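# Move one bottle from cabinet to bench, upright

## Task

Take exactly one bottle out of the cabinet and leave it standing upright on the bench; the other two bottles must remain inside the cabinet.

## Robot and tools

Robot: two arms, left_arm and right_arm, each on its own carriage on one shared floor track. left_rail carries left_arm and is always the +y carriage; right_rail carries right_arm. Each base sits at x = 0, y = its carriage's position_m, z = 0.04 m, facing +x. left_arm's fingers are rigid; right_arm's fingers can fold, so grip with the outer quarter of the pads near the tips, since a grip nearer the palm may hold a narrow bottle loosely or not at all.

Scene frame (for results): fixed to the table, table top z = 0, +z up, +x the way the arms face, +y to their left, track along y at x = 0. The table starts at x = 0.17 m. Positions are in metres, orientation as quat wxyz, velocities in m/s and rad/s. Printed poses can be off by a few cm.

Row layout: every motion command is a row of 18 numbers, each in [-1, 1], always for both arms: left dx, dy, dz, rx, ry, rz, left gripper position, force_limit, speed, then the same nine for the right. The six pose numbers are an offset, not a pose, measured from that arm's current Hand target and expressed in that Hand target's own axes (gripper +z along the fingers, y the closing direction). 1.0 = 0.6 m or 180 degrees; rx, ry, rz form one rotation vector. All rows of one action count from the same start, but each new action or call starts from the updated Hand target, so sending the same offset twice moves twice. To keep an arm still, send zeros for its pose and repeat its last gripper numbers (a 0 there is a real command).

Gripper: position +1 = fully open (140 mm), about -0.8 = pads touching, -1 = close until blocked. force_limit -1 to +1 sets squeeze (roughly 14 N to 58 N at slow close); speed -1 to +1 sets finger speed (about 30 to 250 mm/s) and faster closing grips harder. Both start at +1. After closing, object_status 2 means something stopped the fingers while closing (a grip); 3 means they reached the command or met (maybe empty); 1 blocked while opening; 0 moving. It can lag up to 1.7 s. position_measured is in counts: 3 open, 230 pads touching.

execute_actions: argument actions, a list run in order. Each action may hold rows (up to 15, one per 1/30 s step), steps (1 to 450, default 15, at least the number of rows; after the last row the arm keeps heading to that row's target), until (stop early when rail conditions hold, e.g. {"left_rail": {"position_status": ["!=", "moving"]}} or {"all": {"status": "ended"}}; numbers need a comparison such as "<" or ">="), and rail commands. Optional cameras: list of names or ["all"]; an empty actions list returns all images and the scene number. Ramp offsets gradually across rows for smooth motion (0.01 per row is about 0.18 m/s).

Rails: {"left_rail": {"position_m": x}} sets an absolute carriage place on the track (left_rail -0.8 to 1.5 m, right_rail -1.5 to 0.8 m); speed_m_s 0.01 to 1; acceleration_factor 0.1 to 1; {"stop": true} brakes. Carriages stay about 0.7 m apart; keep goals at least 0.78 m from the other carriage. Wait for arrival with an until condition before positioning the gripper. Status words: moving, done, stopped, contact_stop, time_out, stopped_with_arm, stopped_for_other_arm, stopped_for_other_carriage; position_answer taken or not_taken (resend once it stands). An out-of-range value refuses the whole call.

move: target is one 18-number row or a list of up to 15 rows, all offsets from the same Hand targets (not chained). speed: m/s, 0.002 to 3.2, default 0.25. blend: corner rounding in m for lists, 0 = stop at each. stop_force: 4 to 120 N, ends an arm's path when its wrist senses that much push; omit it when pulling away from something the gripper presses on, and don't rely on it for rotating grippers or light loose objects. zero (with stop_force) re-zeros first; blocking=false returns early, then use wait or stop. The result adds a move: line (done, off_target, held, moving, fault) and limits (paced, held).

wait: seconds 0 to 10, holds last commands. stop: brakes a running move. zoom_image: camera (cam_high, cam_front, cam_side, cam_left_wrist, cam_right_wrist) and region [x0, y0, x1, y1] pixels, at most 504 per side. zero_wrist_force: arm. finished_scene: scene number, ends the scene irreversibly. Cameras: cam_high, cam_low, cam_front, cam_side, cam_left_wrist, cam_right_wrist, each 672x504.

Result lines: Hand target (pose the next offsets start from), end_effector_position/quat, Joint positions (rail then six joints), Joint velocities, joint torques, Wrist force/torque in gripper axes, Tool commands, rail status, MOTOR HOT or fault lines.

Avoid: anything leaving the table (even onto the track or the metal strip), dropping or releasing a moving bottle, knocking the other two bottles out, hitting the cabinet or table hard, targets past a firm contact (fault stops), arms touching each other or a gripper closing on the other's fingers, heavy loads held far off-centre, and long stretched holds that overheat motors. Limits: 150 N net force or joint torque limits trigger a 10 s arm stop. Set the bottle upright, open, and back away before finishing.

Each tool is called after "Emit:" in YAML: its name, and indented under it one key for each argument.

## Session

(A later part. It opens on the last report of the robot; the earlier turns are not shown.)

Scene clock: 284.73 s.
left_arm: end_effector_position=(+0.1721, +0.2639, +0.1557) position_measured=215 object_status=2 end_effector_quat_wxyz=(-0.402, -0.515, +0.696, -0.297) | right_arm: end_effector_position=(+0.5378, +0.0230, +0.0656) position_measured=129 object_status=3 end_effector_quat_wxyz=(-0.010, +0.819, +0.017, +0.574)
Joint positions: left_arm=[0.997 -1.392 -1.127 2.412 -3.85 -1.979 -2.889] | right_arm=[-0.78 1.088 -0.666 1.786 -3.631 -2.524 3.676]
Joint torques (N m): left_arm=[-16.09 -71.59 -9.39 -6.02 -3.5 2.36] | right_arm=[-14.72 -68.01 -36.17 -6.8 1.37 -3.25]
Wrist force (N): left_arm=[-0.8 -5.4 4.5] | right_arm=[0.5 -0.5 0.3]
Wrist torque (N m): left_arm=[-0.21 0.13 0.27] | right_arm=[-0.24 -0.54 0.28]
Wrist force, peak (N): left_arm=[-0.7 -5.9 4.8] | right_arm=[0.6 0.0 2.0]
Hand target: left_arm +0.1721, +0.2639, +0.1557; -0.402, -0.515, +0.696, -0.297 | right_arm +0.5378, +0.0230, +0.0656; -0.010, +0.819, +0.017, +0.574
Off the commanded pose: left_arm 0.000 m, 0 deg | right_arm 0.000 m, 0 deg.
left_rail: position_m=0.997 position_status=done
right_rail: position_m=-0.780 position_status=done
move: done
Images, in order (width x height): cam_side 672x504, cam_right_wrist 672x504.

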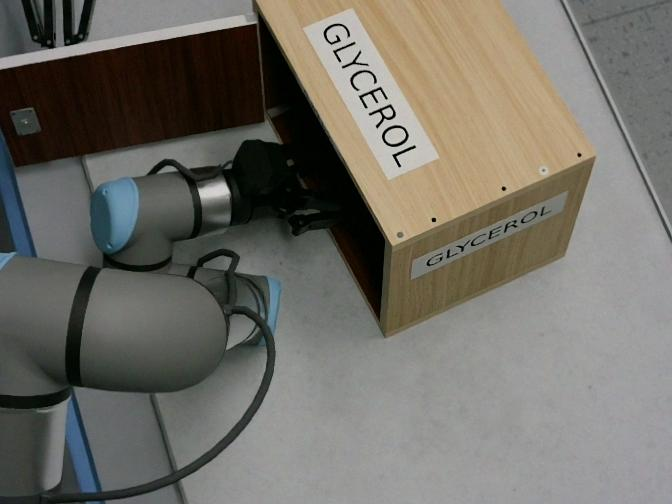

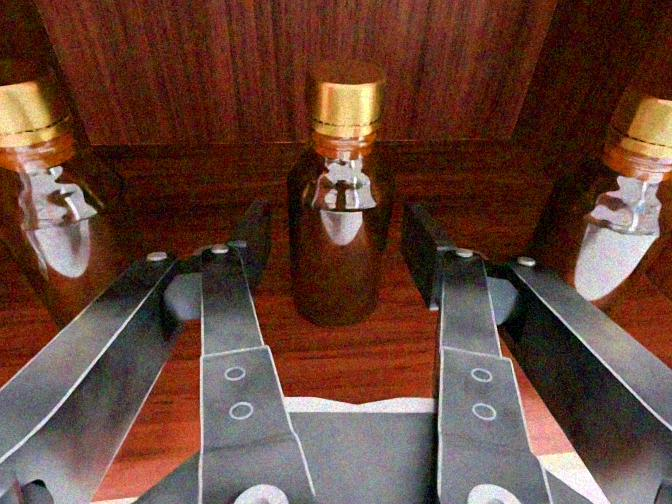

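Emit:
execute_actions:
  actions:
    - {"rows": [[0,0,0,0,0,0,-0.97,0.2,-1, 0,0,0,0,0,0,-1,-0.2,-1]], "steps": 55}
  cameras: ["cam_right_wrist"]

Scene clock: 292.17 s.
left_arm: end_effector_position=(+0.1721, +0.2639, +0.1557) position_measured=215 object_status=2 end_effector_quat_wxyz=(-0.402, -0.515, +0.696, -0.297) | right_arm: end_effector_position=(+0.5378, +0.0230, +0.0656) position_measured=162 object_status=2 end_effector_quat_wxyz=(-0.010, +0.819, +0.017, +0.574)
Joint positions: left_arm=[0.997 -1.392 -1.127 2.412 -3.85 -1.979 -2.889] | right_arm=[-0.78 1.088 -0.666 1.786 -3.631 -2.524 3.676]
Joint torques (N m): left_arm=[-15.67 -70.21 -9.7 -6.13 -3.65 2.23] | right_arm=[-7.54 -67.98 -30.85 -2.65 1.34 -3.4]
Wrist force (N): left_arm=[-0.7 -5.6 4.4] | right_arm=[1.7 -0.6 -3.0]
Wrist torque (N m): left_arm=[-0.25 0.11 0.27] | right_arm=[-0.15 -0.50 0.33]
Wrist force, peak (N): left_arm=[-0.6 -5.9 4.8] | right_arm=[1.9 -0.5 -3.1]
Hand target: left_arm +0.1721, +0.2639, +0.1557; -0.402, -0.515, +0.696, -0.297 | right_arm +0.5378, +0.0230, +0.0656; -0.010, +0.819, +0.017, +0.574
Off the commanded pose: left_arm 0.000 m, 0 deg | right_arm 0.000 m, 0 deg.
left_rail: position_m=0.997 position_status=done
right_rail: position_m=-0.780 position_status=done
Images, in order (width x height): cam_right_wrist 672x504.

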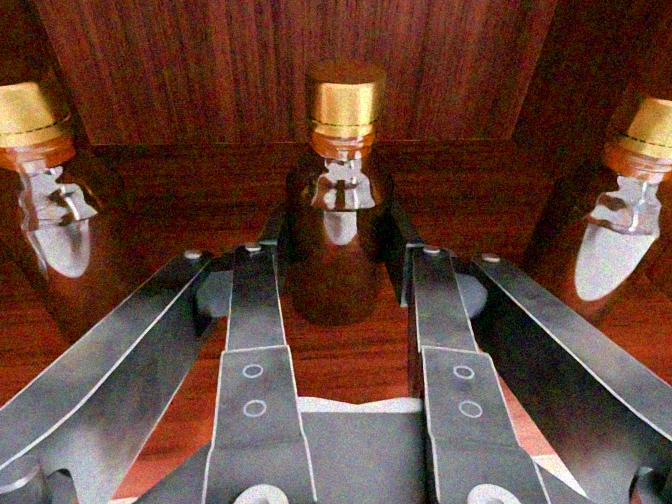

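Emit:
move:
  target:
    - [0, 0, 0, 0, 0, 0, -0.97, 0.2, -1, 0.04698, 0, -0.0171, 0, 0, 0, -1, -0.2, -1]
    - [0, 0, 0, 0, 0, 0, -0.97, 0.2, -1, -0.01, 0, -0.1737, 0, 0, 0, -1, -0.2, -1]
    - [0, 0, 0, 0, 0, 0, -0.97, 0.2, -1, 0.0082, 0, -0.3187, 0, 0, 0, -1, -0.2, -1]
  speed: [0.08, 0.15, 0.2]
  blend: [0.008, 0.02, 0]
  cameras: ["cam_right_wrist", "cam_front"]

Emit:
execute_actions:
  actions:
    - {"right_rail": {"position_m": -1.2, "speed_m_s": 0.6, "acceleration_factor": 0.6}, "steps": 120, "until": {"right_rail": {"position_status": ["!=", "moving"]}}}
  cameras: ["cam_right_wrist", "cam_front"]

Scene clock: 304.70 s.
left_arm: end_effector_position=(+0.1721, +0.2639, +0.1557) position_measured=215 object_status=2 end_effector_quat_wxyz=(-0.402, -0.515, +0.696, -0.297) | right_arm: end_effector_position=(+0.3599, +0.0162, +0.1355) position_measured=162 object_status=2 end_effector_quat_wxyz=(-0.010, +0.819, +0.017, +0.574)
Joint positions: left_arm=[0.997 -1.392 -1.127 2.412 -3.85 -1.979 -2.889] | right_arm=[-0.78 1.296 -0.846 1.929 -3.357 -2.678 3.951]
Joint torques (N m): left_arm=[-14.84 -71.19 -10.4 -5.99 -3.64 2.12] | right_arm=[12.17 -99.63 -19.7 -2.38 -5.52 3.95]
Wrist force (N): left_arm=[-0.7 -5.6 4.5] | right_arm=[-2.7 -0.4 1.7]
Wrist torque (N m): left_arm=[-0.27 0.12 0.26] | right_arm=[-0.23 -0.46 0.00]
Wrist force, peak (N): left_arm=[-0.9 -5.9 4.7] | right_arm=[-3.5 -0.2 1.5]
Hand target: left_arm +0.1721, +0.2639, +0.1557; -0.402, -0.515, +0.696, -0.297 | right_arm +0.3598, +0.0162, +0.1355; -0.010, +0.819, +0.017, +0.574
Off the commanded pose: left_arm 0.000 m, 0 deg | right_arm 0.000 m, 0 deg.
left_rail: position_m=0.997 position_status=done
right_rail: position_m=-0.780 position_status=done
move: done
Images, in order (width x height): cam_front 672x504, cam_right_wrist 672x504.

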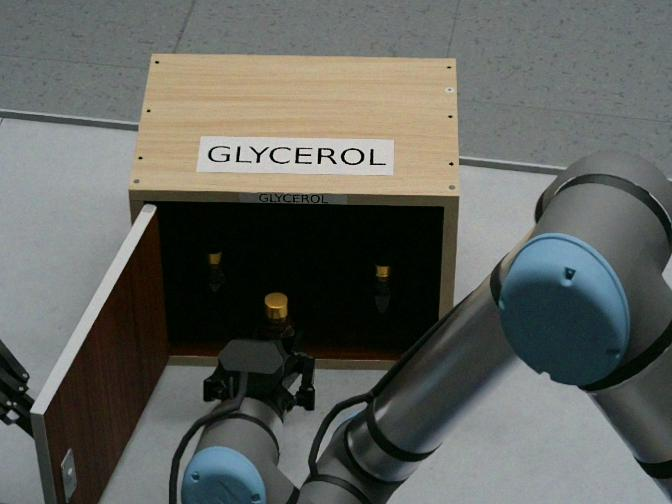

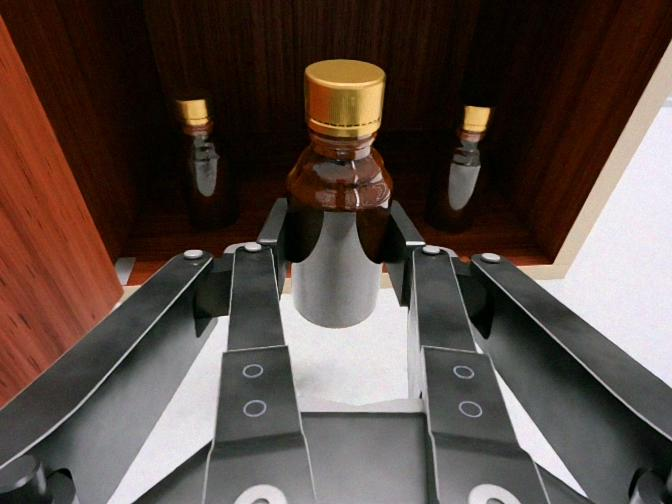

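Scene clock: 306.77 s.
left_arm: end_effector_position=(+0.1721, +0.2639, +0.1557) position_measured=215 object_status=2 end_effector_quat_wxyz=(-0.402, -0.515, +0.696, -0.297) | right_arm: end_effector_position=(+0.3598, -0.4038, +0.1355) position_measured=162 object_status=2 end_effector_quat_wxyz=(-0.010, +0.819, +0.017, +0.574)
Joint positions: left_arm=[0.997 -1.392 -1.127 2.412 -3.85 -1.979 -2.889] | right_arm=[-1.2 1.296 -0.846 1.929 -3.357 -2.678 3.951]
Joint torques (N m): left_arm=[-15.68 -70.96 -9.44 -6.14 -3.49 2.1] | right_arm=[9.82 -93.71 -39.36 -3.63 -3.35 3.94]
Wrist force (N): left_arm=[-0.6 -5.8 4.6] | right_arm=[-2.4 -0.5 1.5]
Wrist torque (N m): left_arm=[-0.30 0.09 0.27] | right_arm=[-0.25 -0.51 0.01]
Wrist force, peak (N): left_arm=[-0.5 -5.9 4.7] | right_arm=[-2.3 -2.2 1.5]
Hand target: left_arm +0.1721, +0.2639, +0.1557; -0.402, -0.515, +0.696, -0.297 | right_arm +0.3598, -0.4038, +0.1355; -0.010, +0.819, +0.017, +0.574
Tool commands: left_gripper/position=-0.97 left_gripper/force_limit=+0.2 left_gripper/speed=-1.0 right_gripper/position=-1.0 right_gripper/force_limit=-0.2 right_gripper/speed=-1.0
Off the commanded pose: left_arm 0.000 m, 0 deg | right_arm 0.000 m, 0 deg.
left_rail: position_m=0.997 position_status=done
right_rail: position_m=-1.200 speed_m_s=0.60 position_status=done
Images, in order (width x height): cam_front 672x504, cam_right_wrist 672x504.

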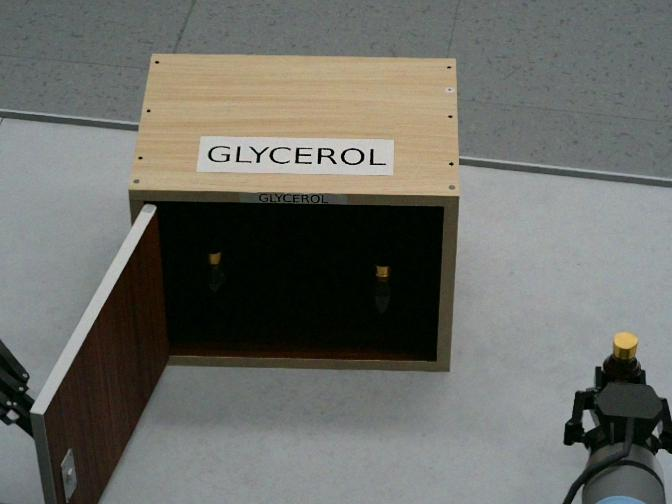

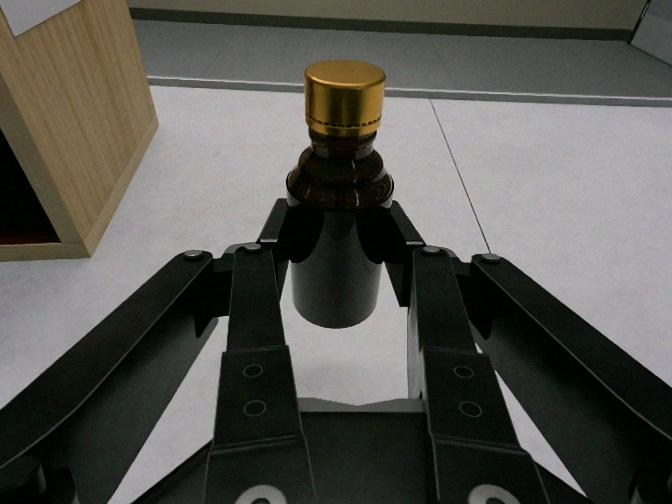

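Emit:
move:
  target:
    - [0.02496, -0.00632, 0.04292, 0.02887, 0, -0.01667, -0.97, 0.2, -1, -0.015, -0.0019, 0.0059, -0.0144, 0, 0.0052, -1, -0.2, -1]
    - [0.04949, -0.01743, 0.08505, 0.05773, 0, -0.03333, -0.97, 0.2, -1, -0.0301, -0.0039, 0.0118, -0.0287, 0, 0.0105, -1, -0.2, -1]
    - [0.07329, -0.0336, 0.12596, 0.0866, 0, -0.05, -0.97, 0.2, -1, -0.0451, -0.0058, 0.0176, -0.0431, 0, 0.0157, -1, -0.2, -1]
    - [0.09627, -0.05462, 0.16508, 0.11547, 0, -0.06667, -0.97, 0.2, -1, -0.0602, -0.0077, 0.0235, -0.0575, 0, 0.0209, -1, -0.2, -1]
    - [0.11787, -0.08028, 0.20217, 0.14433, 0, -0.08333, -0.97, 0.2, -1, -0.0752, -0.0096, 0.0294, -0.0718, 0, 0.0261, -1, -0.2, -1]
    - [0.13802, -0.11027, 0.23674, 0.1732, 0, -0.1, -0.97, 0.2, -1, -0.0902, -0.0116, 0.0353, -0.0862, 0, 0.0314, -1, -0.2, -1]
    - [0.15649, -0.14428, 0.26839, 0.20207, 0, -0.11667, -0.97, 0.2, -1, -0.1053, -0.0135, 0.0411, -0.1005, 0, 0.0366, -1, -0.2, -1]
    - [0.17322, -0.18195, 0.29673, 0.23093, 0, -0.13333, -0.97, 0.2, -1, -0.1203, -0.0154, 0.047, -0.1149, 0, 0.0418, -1, -0.2, -1]
  speed: 0.12
  blend: 0.005
  stop_force: 60

Emit:
move:
  target: [0, 0, 0, 0, 0, 0, -0.97, 0.2, -1, -0.0329, 0, 0.012, 0, 0, 0, -1, -0.2, -1]
  speed: 0.015
  stop_force: 5
  cameras: ["cam_right_wrist", "cam_front"]

Scene clock: 332.17 s.
left_arm: end_effector_position=(+0.2160, +0.0348, +0.1566) position_measured=215 object_status=2 end_effector_quat_wxyz=(+0.246, +0.754, -0.427, +0.435) | right_arm: end_effector_position=(+0.3614, -0.3947, +0.0580) position_measured=162 object_status=2 end_effector_quat_wxyz=(+0.099, +0.807, -0.140, +0.566)
Joint positions: left_arm=[0.997 -1.727 -0.983 2.045 -3.558 -0.981 -3.538] | right_arm=[-1.2 1.314 -0.786 1.698 -2.242 -2.784 4.967]
Joint torques (N m): left_arm=[-19.83 -70.54 -41.44 -3.23 1.47 -2.17] | right_arm=[-7.76 -73.08 -45.04 -2.07 -0.69 3.98]
Wrist force (N): left_arm=[-3.8 -6.0 -2.1] | right_arm=[-2.7 -0.6 1.6]
Wrist torque (N m): left_arm=[0.14 0.13 0.02] | right_arm=[-0.26 -0.42 0.00]
Wrist force, peak (N): left_arm=[-5.5 21.2 3.2] | right_arm=[-3.0 -0.6 1.4]
Hand target: left_arm +0.2160, +0.0348, +0.1566; +0.246, +0.754, -0.427, +0.435 | right_arm +0.3614, -0.3947, +0.0580; +0.099, +0.807, -0.140, +0.566
Off the commanded pose: left_arm 0.000 m, 0 deg | right_arm 0.000 m, 0 deg.
left_rail: position_m=0.997 position_status=done
right_rail: position_m=-1.200 speed_m_s=0.60 position_status=done
move: done

Scene clock: 334.07 s.
left_arm: end_effector_position=(+0.2160, +0.0348, +0.1566) position_measured=215 object_status=2 end_effector_quat_wxyz=(+0.246, +0.754, -0.427, +0.435) | right_arm: end_effector_position=(+0.3614, -0.3947, +0.0478) position_measured=162 object_status=2 end_effector_quat_wxyz=(+0.099, +0.807, -0.140, +0.566)
Joint positions: left_arm=[0.997 -1.727 -0.983 2.045 -3.558 -0.981 -3.538] | right_arm=[-1.2 1.314 -0.773 1.698 -2.254 -2.784 4.967]
Joint torques (N m): left_arm=[-20.36 -72.44 -41.37 -3.51 -0.47 -2.18] | right_arm=[-7.4 -109.83 -24.24 -1.73 -0.6 2.26]
Wrist force (N): left_arm=[-3.7 -6.2 -2.3] | right_arm=[-1.1 -0.8 0.2]
Wrist torque (N m): left_arm=[0.12 0.12 0.02] | right_arm=[-0.20 -0.53 0.04]
Wrist force, peak (N): left_arm=[-3.6 -6.5 -2.9] | right_arm=[15.4 4.2 -7.3]
Hand target: left_arm +0.2160, +0.0348, +0.1566; +0.246, +0.754, -0.427, +0.435 | right_arm +0.3614, -0.3947, +0.0478; +0.099, +0.807, -0.140, +0.566 (not the last commanded pose)
Off the commanded pose: left_arm 0.000 m, 0 deg | right_arm 0.011 m, 0 deg.
left_rail: position_m=0.997 position_status=done
right_rail: position_m=-1.200 speed_m_s=0.60 position_status=done
move: contact (right_arm)
Images, in order (width x height): cam_front 672x504, cam_right_wrist 672x504.

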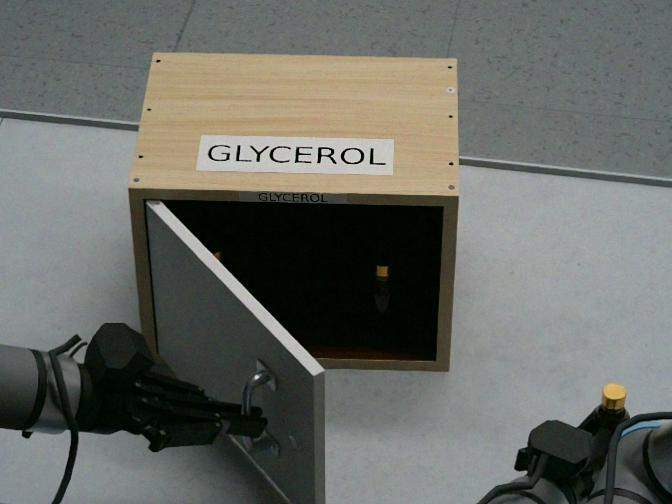

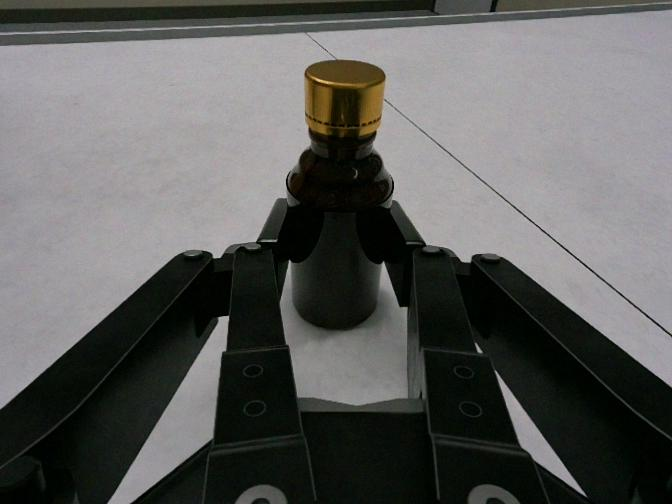

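Emit:
execute_actions:
  actions:
    - {"rows": [[0,0,0,0,0,0,-0.97,0.2,-1, 0,0,0,0,0,0,0.25,-0.2,-1]], "steps": 50}
  cameras: ["cam_right_wrist"]

Emit:
move:
  target:
    - [0.02496, -0.0069, 0.0429, 0.02887, 0, -0.01667, -0.97, 0.2, -1, -0.02, 0, -0.0548, 0, 0, 0, 0.25, -0.2, -1]
    - [0.04942, -0.01862, 0.08493, 0.05773, 0, -0.03333, -0.97, 0.2, -1, -0.0399, 0, -0.1097, 0, 0, 0, 0.25, -0.2, -1]
    - [0.07315, -0.03535, 0.12572, 0.0866, 0, -0.05, -0.97, 0.2, -1, -0.057, 0, -0.1566, 0, 0, 0, 0.25, -0.2, -1]
    - [0.09588, -0.05692, 0.16475, 0.11547, 0, -0.06667, -0.97, 0.2, -1, -0.0257, 0, -0.168, 0, 0, 0, 0.25, -0.2, -1]
    - [0.11735, -0.08312, 0.2016, 0.14433, 0, -0.08333, -0.97, 0.2, -1, 0.0057, 0, -0.1794, 0, 0, 0, 0.25, -0.2, -1]
    - [0.13734, -0.1136, 0.23589, 0.1732, 0, -0.1, -0.97, 0.2, -1, 0.037, 0, -0.1908, 0, 0, 0, 0.25, -0.2, -1]
    - [0.15562, -0.14808, 0.26723, 0.20207, 0, -0.11667, -0.97, 0.2, -1, 0.068, 0, -0.202, 0, 0, 0, 0.25, -0.2, -1]
  speed: 0.12
  blend: 0.005
  stop_force: 60
  cameras: ["cam_right_wrist", "cam_front", "cam_left_wrist"]

Scene clock: 359.03 s.
left_arm: end_effector_position=(+0.2160, +0.0348, +0.1566) position_measured=215 object_status=2 end_effector_quat_wxyz=(+0.246, +0.754, -0.427, +0.435) | right_arm: end_effector_position=(+0.3614, -0.3947, +0.0478) position_measured=98 object_status=3 end_effector_quat_wxyz=(+0.099, +0.807, -0.140, +0.566)
Joint positions: left_arm=[0.997 -1.727 -0.983 2.045 -3.558 -0.981 -3.538] | right_arm=[-1.2 1.314 -0.773 1.698 -2.254 -2.784 4.967]
Joint torques (N m): left_arm=[-20.62 -71.56 -42.14 -3.42 -1.48 -1.89] | right_arm=[-11.31 -102.35 -30.45 -3.61 -5.05 2.37]
Wrist force (N): left_arm=[-3.6 -6.2 -2.6] | right_arm=[0.4 -0.4 0.2]
Wrist torque (N m): left_arm=[0.13 0.10 0.02] | right_arm=[-0.21 -0.51 -0.01]
Wrist force, peak (N): left_arm=[-3.8 -6.7 -2.4] | right_arm=[-1.7 -1.0 1.2]
Hand target: left_arm +0.2160, +0.0348, +0.1566; +0.246, +0.754, -0.427, +0.435 | right_arm +0.3614, -0.3947, +0.0478; +0.099, +0.807, -0.140, +0.566
Off the commanded pose: left_arm 0.000 m, 0 deg | right_arm 0.000 m, 0 deg.
left_rail: position_m=0.997 position_status=done
right_rail: position_m=-1.200 speed_m_s=0.60 position_status=done
Images, in order (width x height): cam_right_wrist 672x504.

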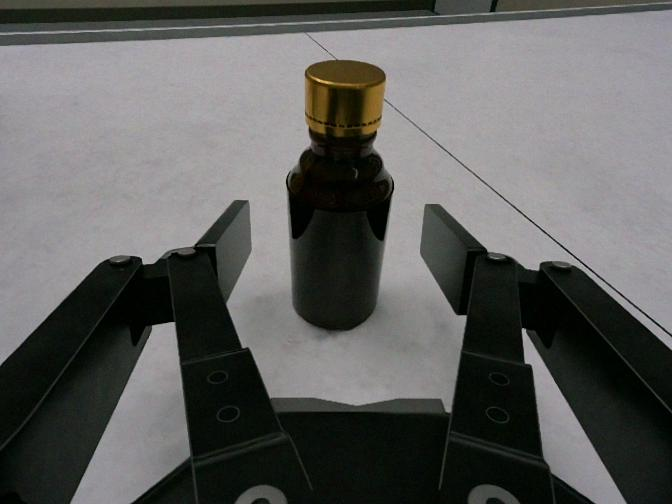

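Scene clock: 363.17 s.
left_arm: end_effector_position=(+0.3877, -0.0786, +0.1573) position_measured=215 object_status=2 end_effector_quat_wxyz=(+0.074, +0.856, -0.128, +0.494) | right_arm: end_effector_position=(+0.2672, -0.3607, +0.1274) position_measured=98 object_status=3 end_effector_quat_wxyz=(+0.099, +0.807, -0.140, +0.566)
Joint positions: left_arm=[0.997 -1.64 -0.787 1.493 -2.649 -0.567 -4.278] | right_arm=[-1.2 1.422 -0.855 1.588 -1.808 -2.744 5.241]
Joint torques (N m): left_arm=[16.19 -93.17 -54.97 -3.6 1.4 -2.1] | right_arm=[7.81 -110.05 -50.47 -0.74 0.54 3.74]
Wrist force (N): left_arm=[2.2 -16.5 -7.4] | right_arm=[0.3 -0.5 -0.1]
Wrist torque (N m): left_arm=[0.25 0.05 -0.19] | right_arm=[-0.25 -0.50 0.01]
Wrist force, peak (N): left_arm=[2.1 -16.6 -7.8] | right_arm=[0.7 -0.4 1.5]
Hand target: left_arm +0.3877, -0.0786, +0.1573; +0.074, +0.856, -0.128, +0.494 | right_arm +0.2672, -0.3607, +0.1274; +0.099, +0.807, -0.140, +0.566
Off the commanded pose: left_arm 0.000 m, 0 deg | right_arm 0.000 m, 0 deg.
left_rail: position_m=0.997 position_status=done
right_rail: position_m=-1.200 speed_m_s=0.60 position_status=done
move: done
Images, in order (width x height): cam_front 672x504, cam_left_wrist 672x504, cam_right_wrist 672x504.

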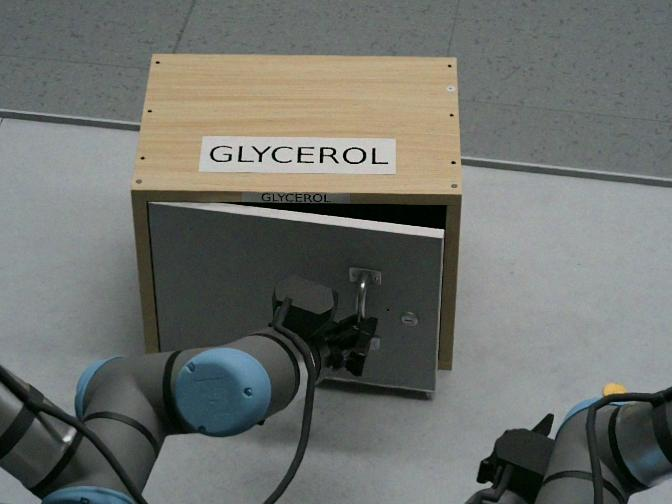

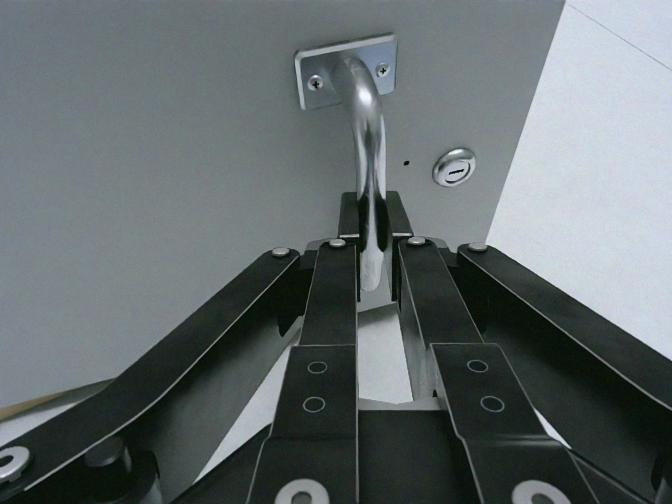

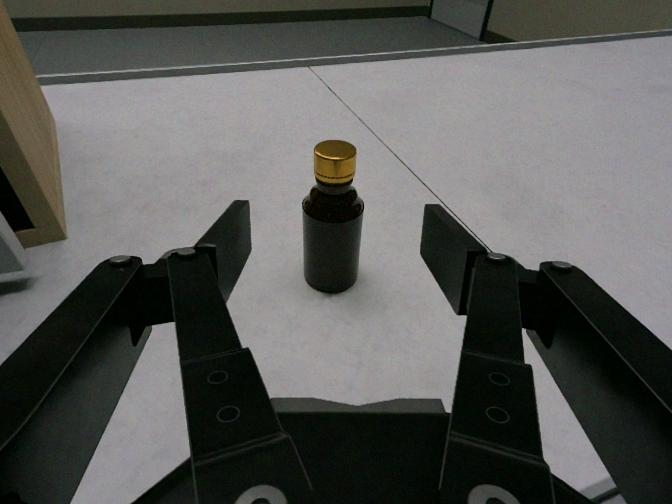

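Emit:
move:
  target:
    - [0, -0.0008, 0, 0, 0, 0, -0.97, 0.2, -1, 0, 0, 0, 0, 0, 0, 0.25, -0.2, -1]
    - [0.01671, -0.00463, 0.02863, 0.01924, 0, -0.01111, -0.97, 0.2, -1, 0, 0, 0, 0, 0, 0, 0.25, -0.2, -1]
    - [0.03327, -0.01073, 0.05696, 0.03849, 0, -0.02222, -0.97, 0.2, -1, 0, 0, 0, 0, 0, 0, 0.25, -0.2, -1]
    - [0.04541, -0.0168, 0.07799, 0.05292, 0, -0.03056, -0.97, 0.2, -1, 0, 0, 0, 0, 0, 0, 0.25, -0.2, -1]
  speed: 0.04
  blend: 0.0005
  stop_force: 25
  cameras: ["cam_front", "cam_side"]

Emit:
zoom_image:
  camera: "cam_front"
  region: [120, 180, 470, 400]

Scene clock: 376.30 s.
left_arm: end_effector_position=(+0.4424, -0.0849, +0.1575) position_measured=215 object_status=2 end_effector_quat_wxyz=(+0.026, +0.865, -0.046, +0.499) | right_arm: end_effector_position=(+0.2672, -0.3607, +0.1274) position_measured=98 object_status=3 end_effector_quat_wxyz=(+0.099, +0.807, -0.140, +0.566)
Joint positions: left_arm=[0.997 -1.595 -0.735 1.329 -2.306 -0.529 -4.55] | right_arm=[-1.2 1.422 -0.855 1.588 -1.808 -2.744 5.241]
Joint torques (N m): left_arm=[54.47 -98.19 -46.24 -0.52 7.94 -1.92] | right_arm=[6.18 -112.48 -50.3 -0.92 0.33 3.93]
Wrist force (N): left_arm=[-6.2 8.0 -21.1] | right_arm=[-0.4 -0.8 -0.1]
Wrist torque (N m): left_arm=[-0.80 -0.39 -0.10] | right_arm=[-0.32 -0.35 0.01]
Wrist force, peak (N): left_arm=[3.4 -23.3 -8.5] | right_arm=[0.0 -1.0 0.2]
Hand target: left_arm +0.4424, -0.0849, +0.1575; +0.026, +0.865, -0.046, +0.499 | right_arm +0.2672, -0.3607, +0.1274; +0.099, +0.807, -0.140, +0.566
Off the commanded pose: left_arm 0.000 m, 0 deg | right_arm 0.000 m, 0 deg.
left_rail: position_m=0.997 position_status=done
right_rail: position_m=-1.200 speed_m_s=0.60 position_status=done
move: done; blend cut to 0.0002 m at target 1
Images, in order (width x height): cam_front 672x504, cam_side 672x504.

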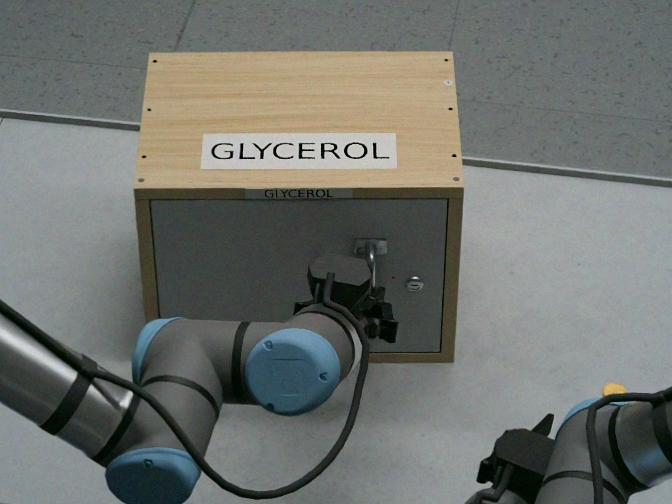

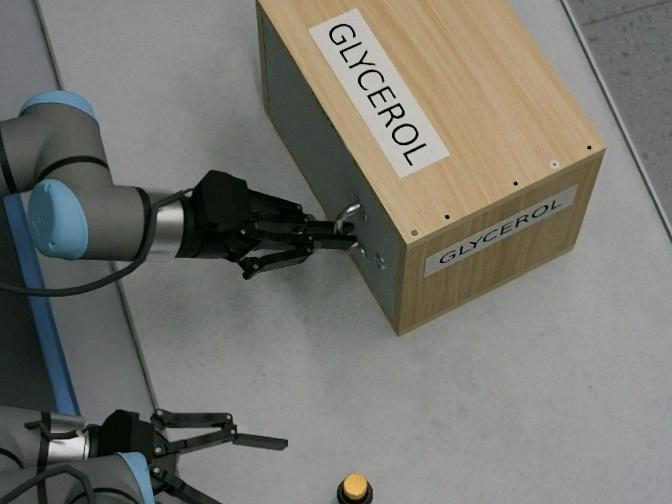

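Scaled by 1.440.

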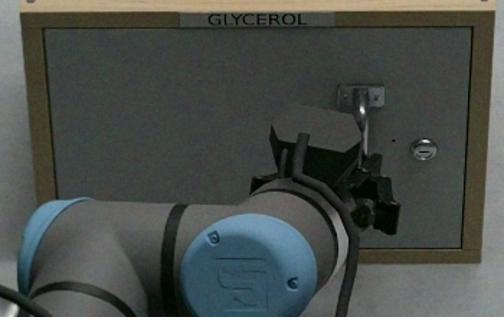

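Emit:
execute_actions:
  actions:
    - {"rows": [[-0.0006,0.0004,-0.0011,0,0,0,-0.97,0.2,-1, 0,0,0,0,0,0,0.25,-0.2,-1]], "steps": 10}
    - {"rows": [[0,0,0,0,0,0,-0.05,0.2,-1, 0,0,0,0,0,0,0.25,-0.2,-1]], "steps": 60}

Emit:
move:
  target: [-0.0833, 0, -0.1443, 0, 0, 0, -0.05, 0.2, -1, 0, 0, 0, 0, 0, 0, 0.25, -0.2, -1]
  speed: 0.2
  cameras: ["cam_front", "cam_side", "cam_low", "cam_right_wrist"]

Scene clock: 384.53 s.
left_arm: end_effector_position=(+0.4416, -0.0850, +0.1575) position_measured=135 object_status=3 end_effector_quat_wxyz=(+0.026, +0.865, -0.046, +0.499) | right_arm: end_effector_position=(+0.2672, -0.3607, +0.1274) position_measured=98 object_status=3 end_effector_quat_wxyz=(+0.099, +0.807, -0.140, +0.566)
Joint positions: left_arm=[0.997 -1.595 -0.735 1.329 -2.304 -0.529 -4.552] | right_arm=[-1.2 1.422 -0.855 1.588 -1.808 -2.744 5.241]
Joint torques (N m): left_arm=[-16.51 -132.56 -41.55 -6.24 1.04 -1.91] | right_arm=[0.07 -107.21 -50.46 -0.92 0.52 4.11]
Wrist force (N): left_arm=[-0.1 -1.5 -0.5] | right_arm=[0.2 -0.5 0.1]
Wrist torque (N m): left_arm=[-0.17 -0.03 0.00] | right_arm=[-0.25 -0.47 0.01]
Wrist force, peak (N): left_arm=[-5.8 10.7 -20.3] | right_arm=[0.2 -0.9 0.0]
Hand target: left_arm +0.4416, -0.0850, +0.1575; +0.026, +0.865, -0.046, +0.499 | right_arm +0.2672, -0.3607, +0.1274; +0.099, +0.807, -0.140, +0.566
Off the commanded pose: left_arm 0.000 m, 0 deg | right_arm 0.000 m, 0 deg.
left_rail: position_m=0.997 position_status=done
right_rail: position_m=-1.200 speed_m_s=0.60 position_status=done

Scene clock: 385.70 s.
left_arm: end_effector_position=(+0.3423, -0.0744, +0.1574) position_measured=135 object_status=3 end_effector_quat_wxyz=(+0.026, +0.865, -0.046, +0.499) | right_arm: end_effector_position=(+0.2672, -0.3607, +0.1274) position_measured=98 object_status=3 end_effector_quat_wxyz=(+0.099, +0.807, -0.140, +0.566)
Joint positions: left_arm=[0.997 -1.692 -0.783 1.38 -2.141 -0.524 -4.743] | right_arm=[-1.2 1.422 -0.855 1.588 -1.808 -2.744 5.241]
Joint torques (N m): left_arm=[-15.29 -128.57 -50.51 -2.37 0.72 -2.29] | right_arm=[4.59 -109.2 -50.55 -0.92 0.43 4.14]
Wrist force (N): left_arm=[0.0 -1.8 0.0] | right_arm=[0.2 -0.3 -0.1]
Wrist torque (N m): left_arm=[-0.25 -0.08 0.06] | right_arm=[-0.21 -0.47 0.01]
Wrist force, peak (N): left_arm=[-1.2 -1.5 -2.1] | right_arm=[0.0 -0.9 0.2]
Hand target: left_arm +0.3422, -0.0745, +0.1575; +0.026, +0.865, -0.046, +0.499 | right_arm +0.2672, -0.3607, +0.1274; +0.099, +0.807, -0.140, +0.566
Off the commanded pose: left_arm 0.000 m, 0 deg | right_arm 0.000 m, 0 deg.
left_rail: position_m=0.997 position_status=done
right_rail: position_m=-1.200 speed_m_s=0.60 position_status=done
move: done
Images, in order (width x height): cam_low 672x504, cam_front 672x504, cam_side 672x504, cam_right_wrist 672x504.

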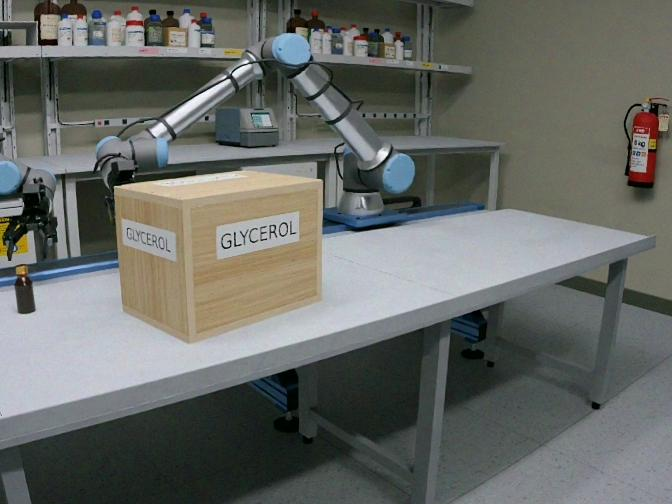

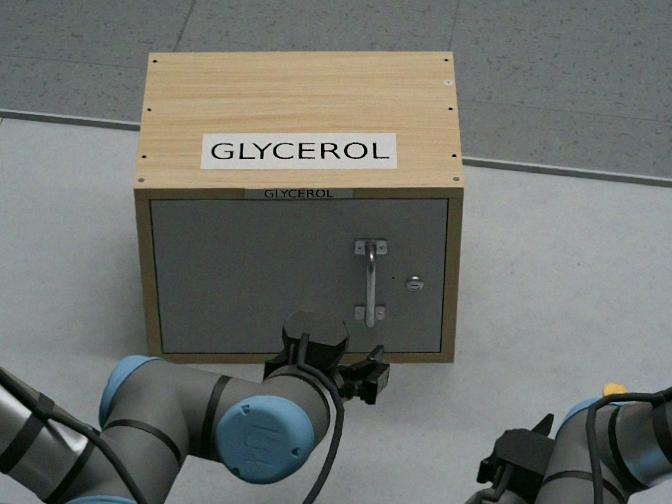

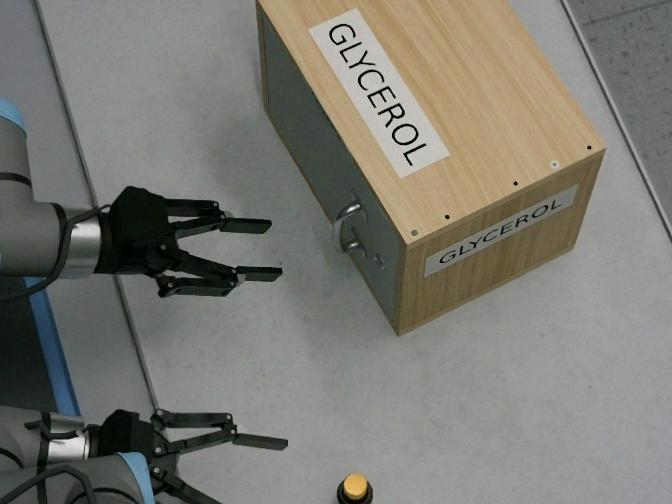

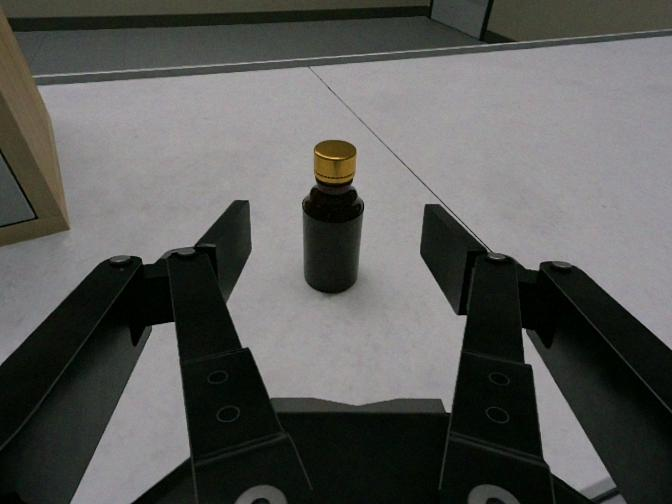

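Emit:
finished_scene:
  scene: 2

The scene is finished: the task was done.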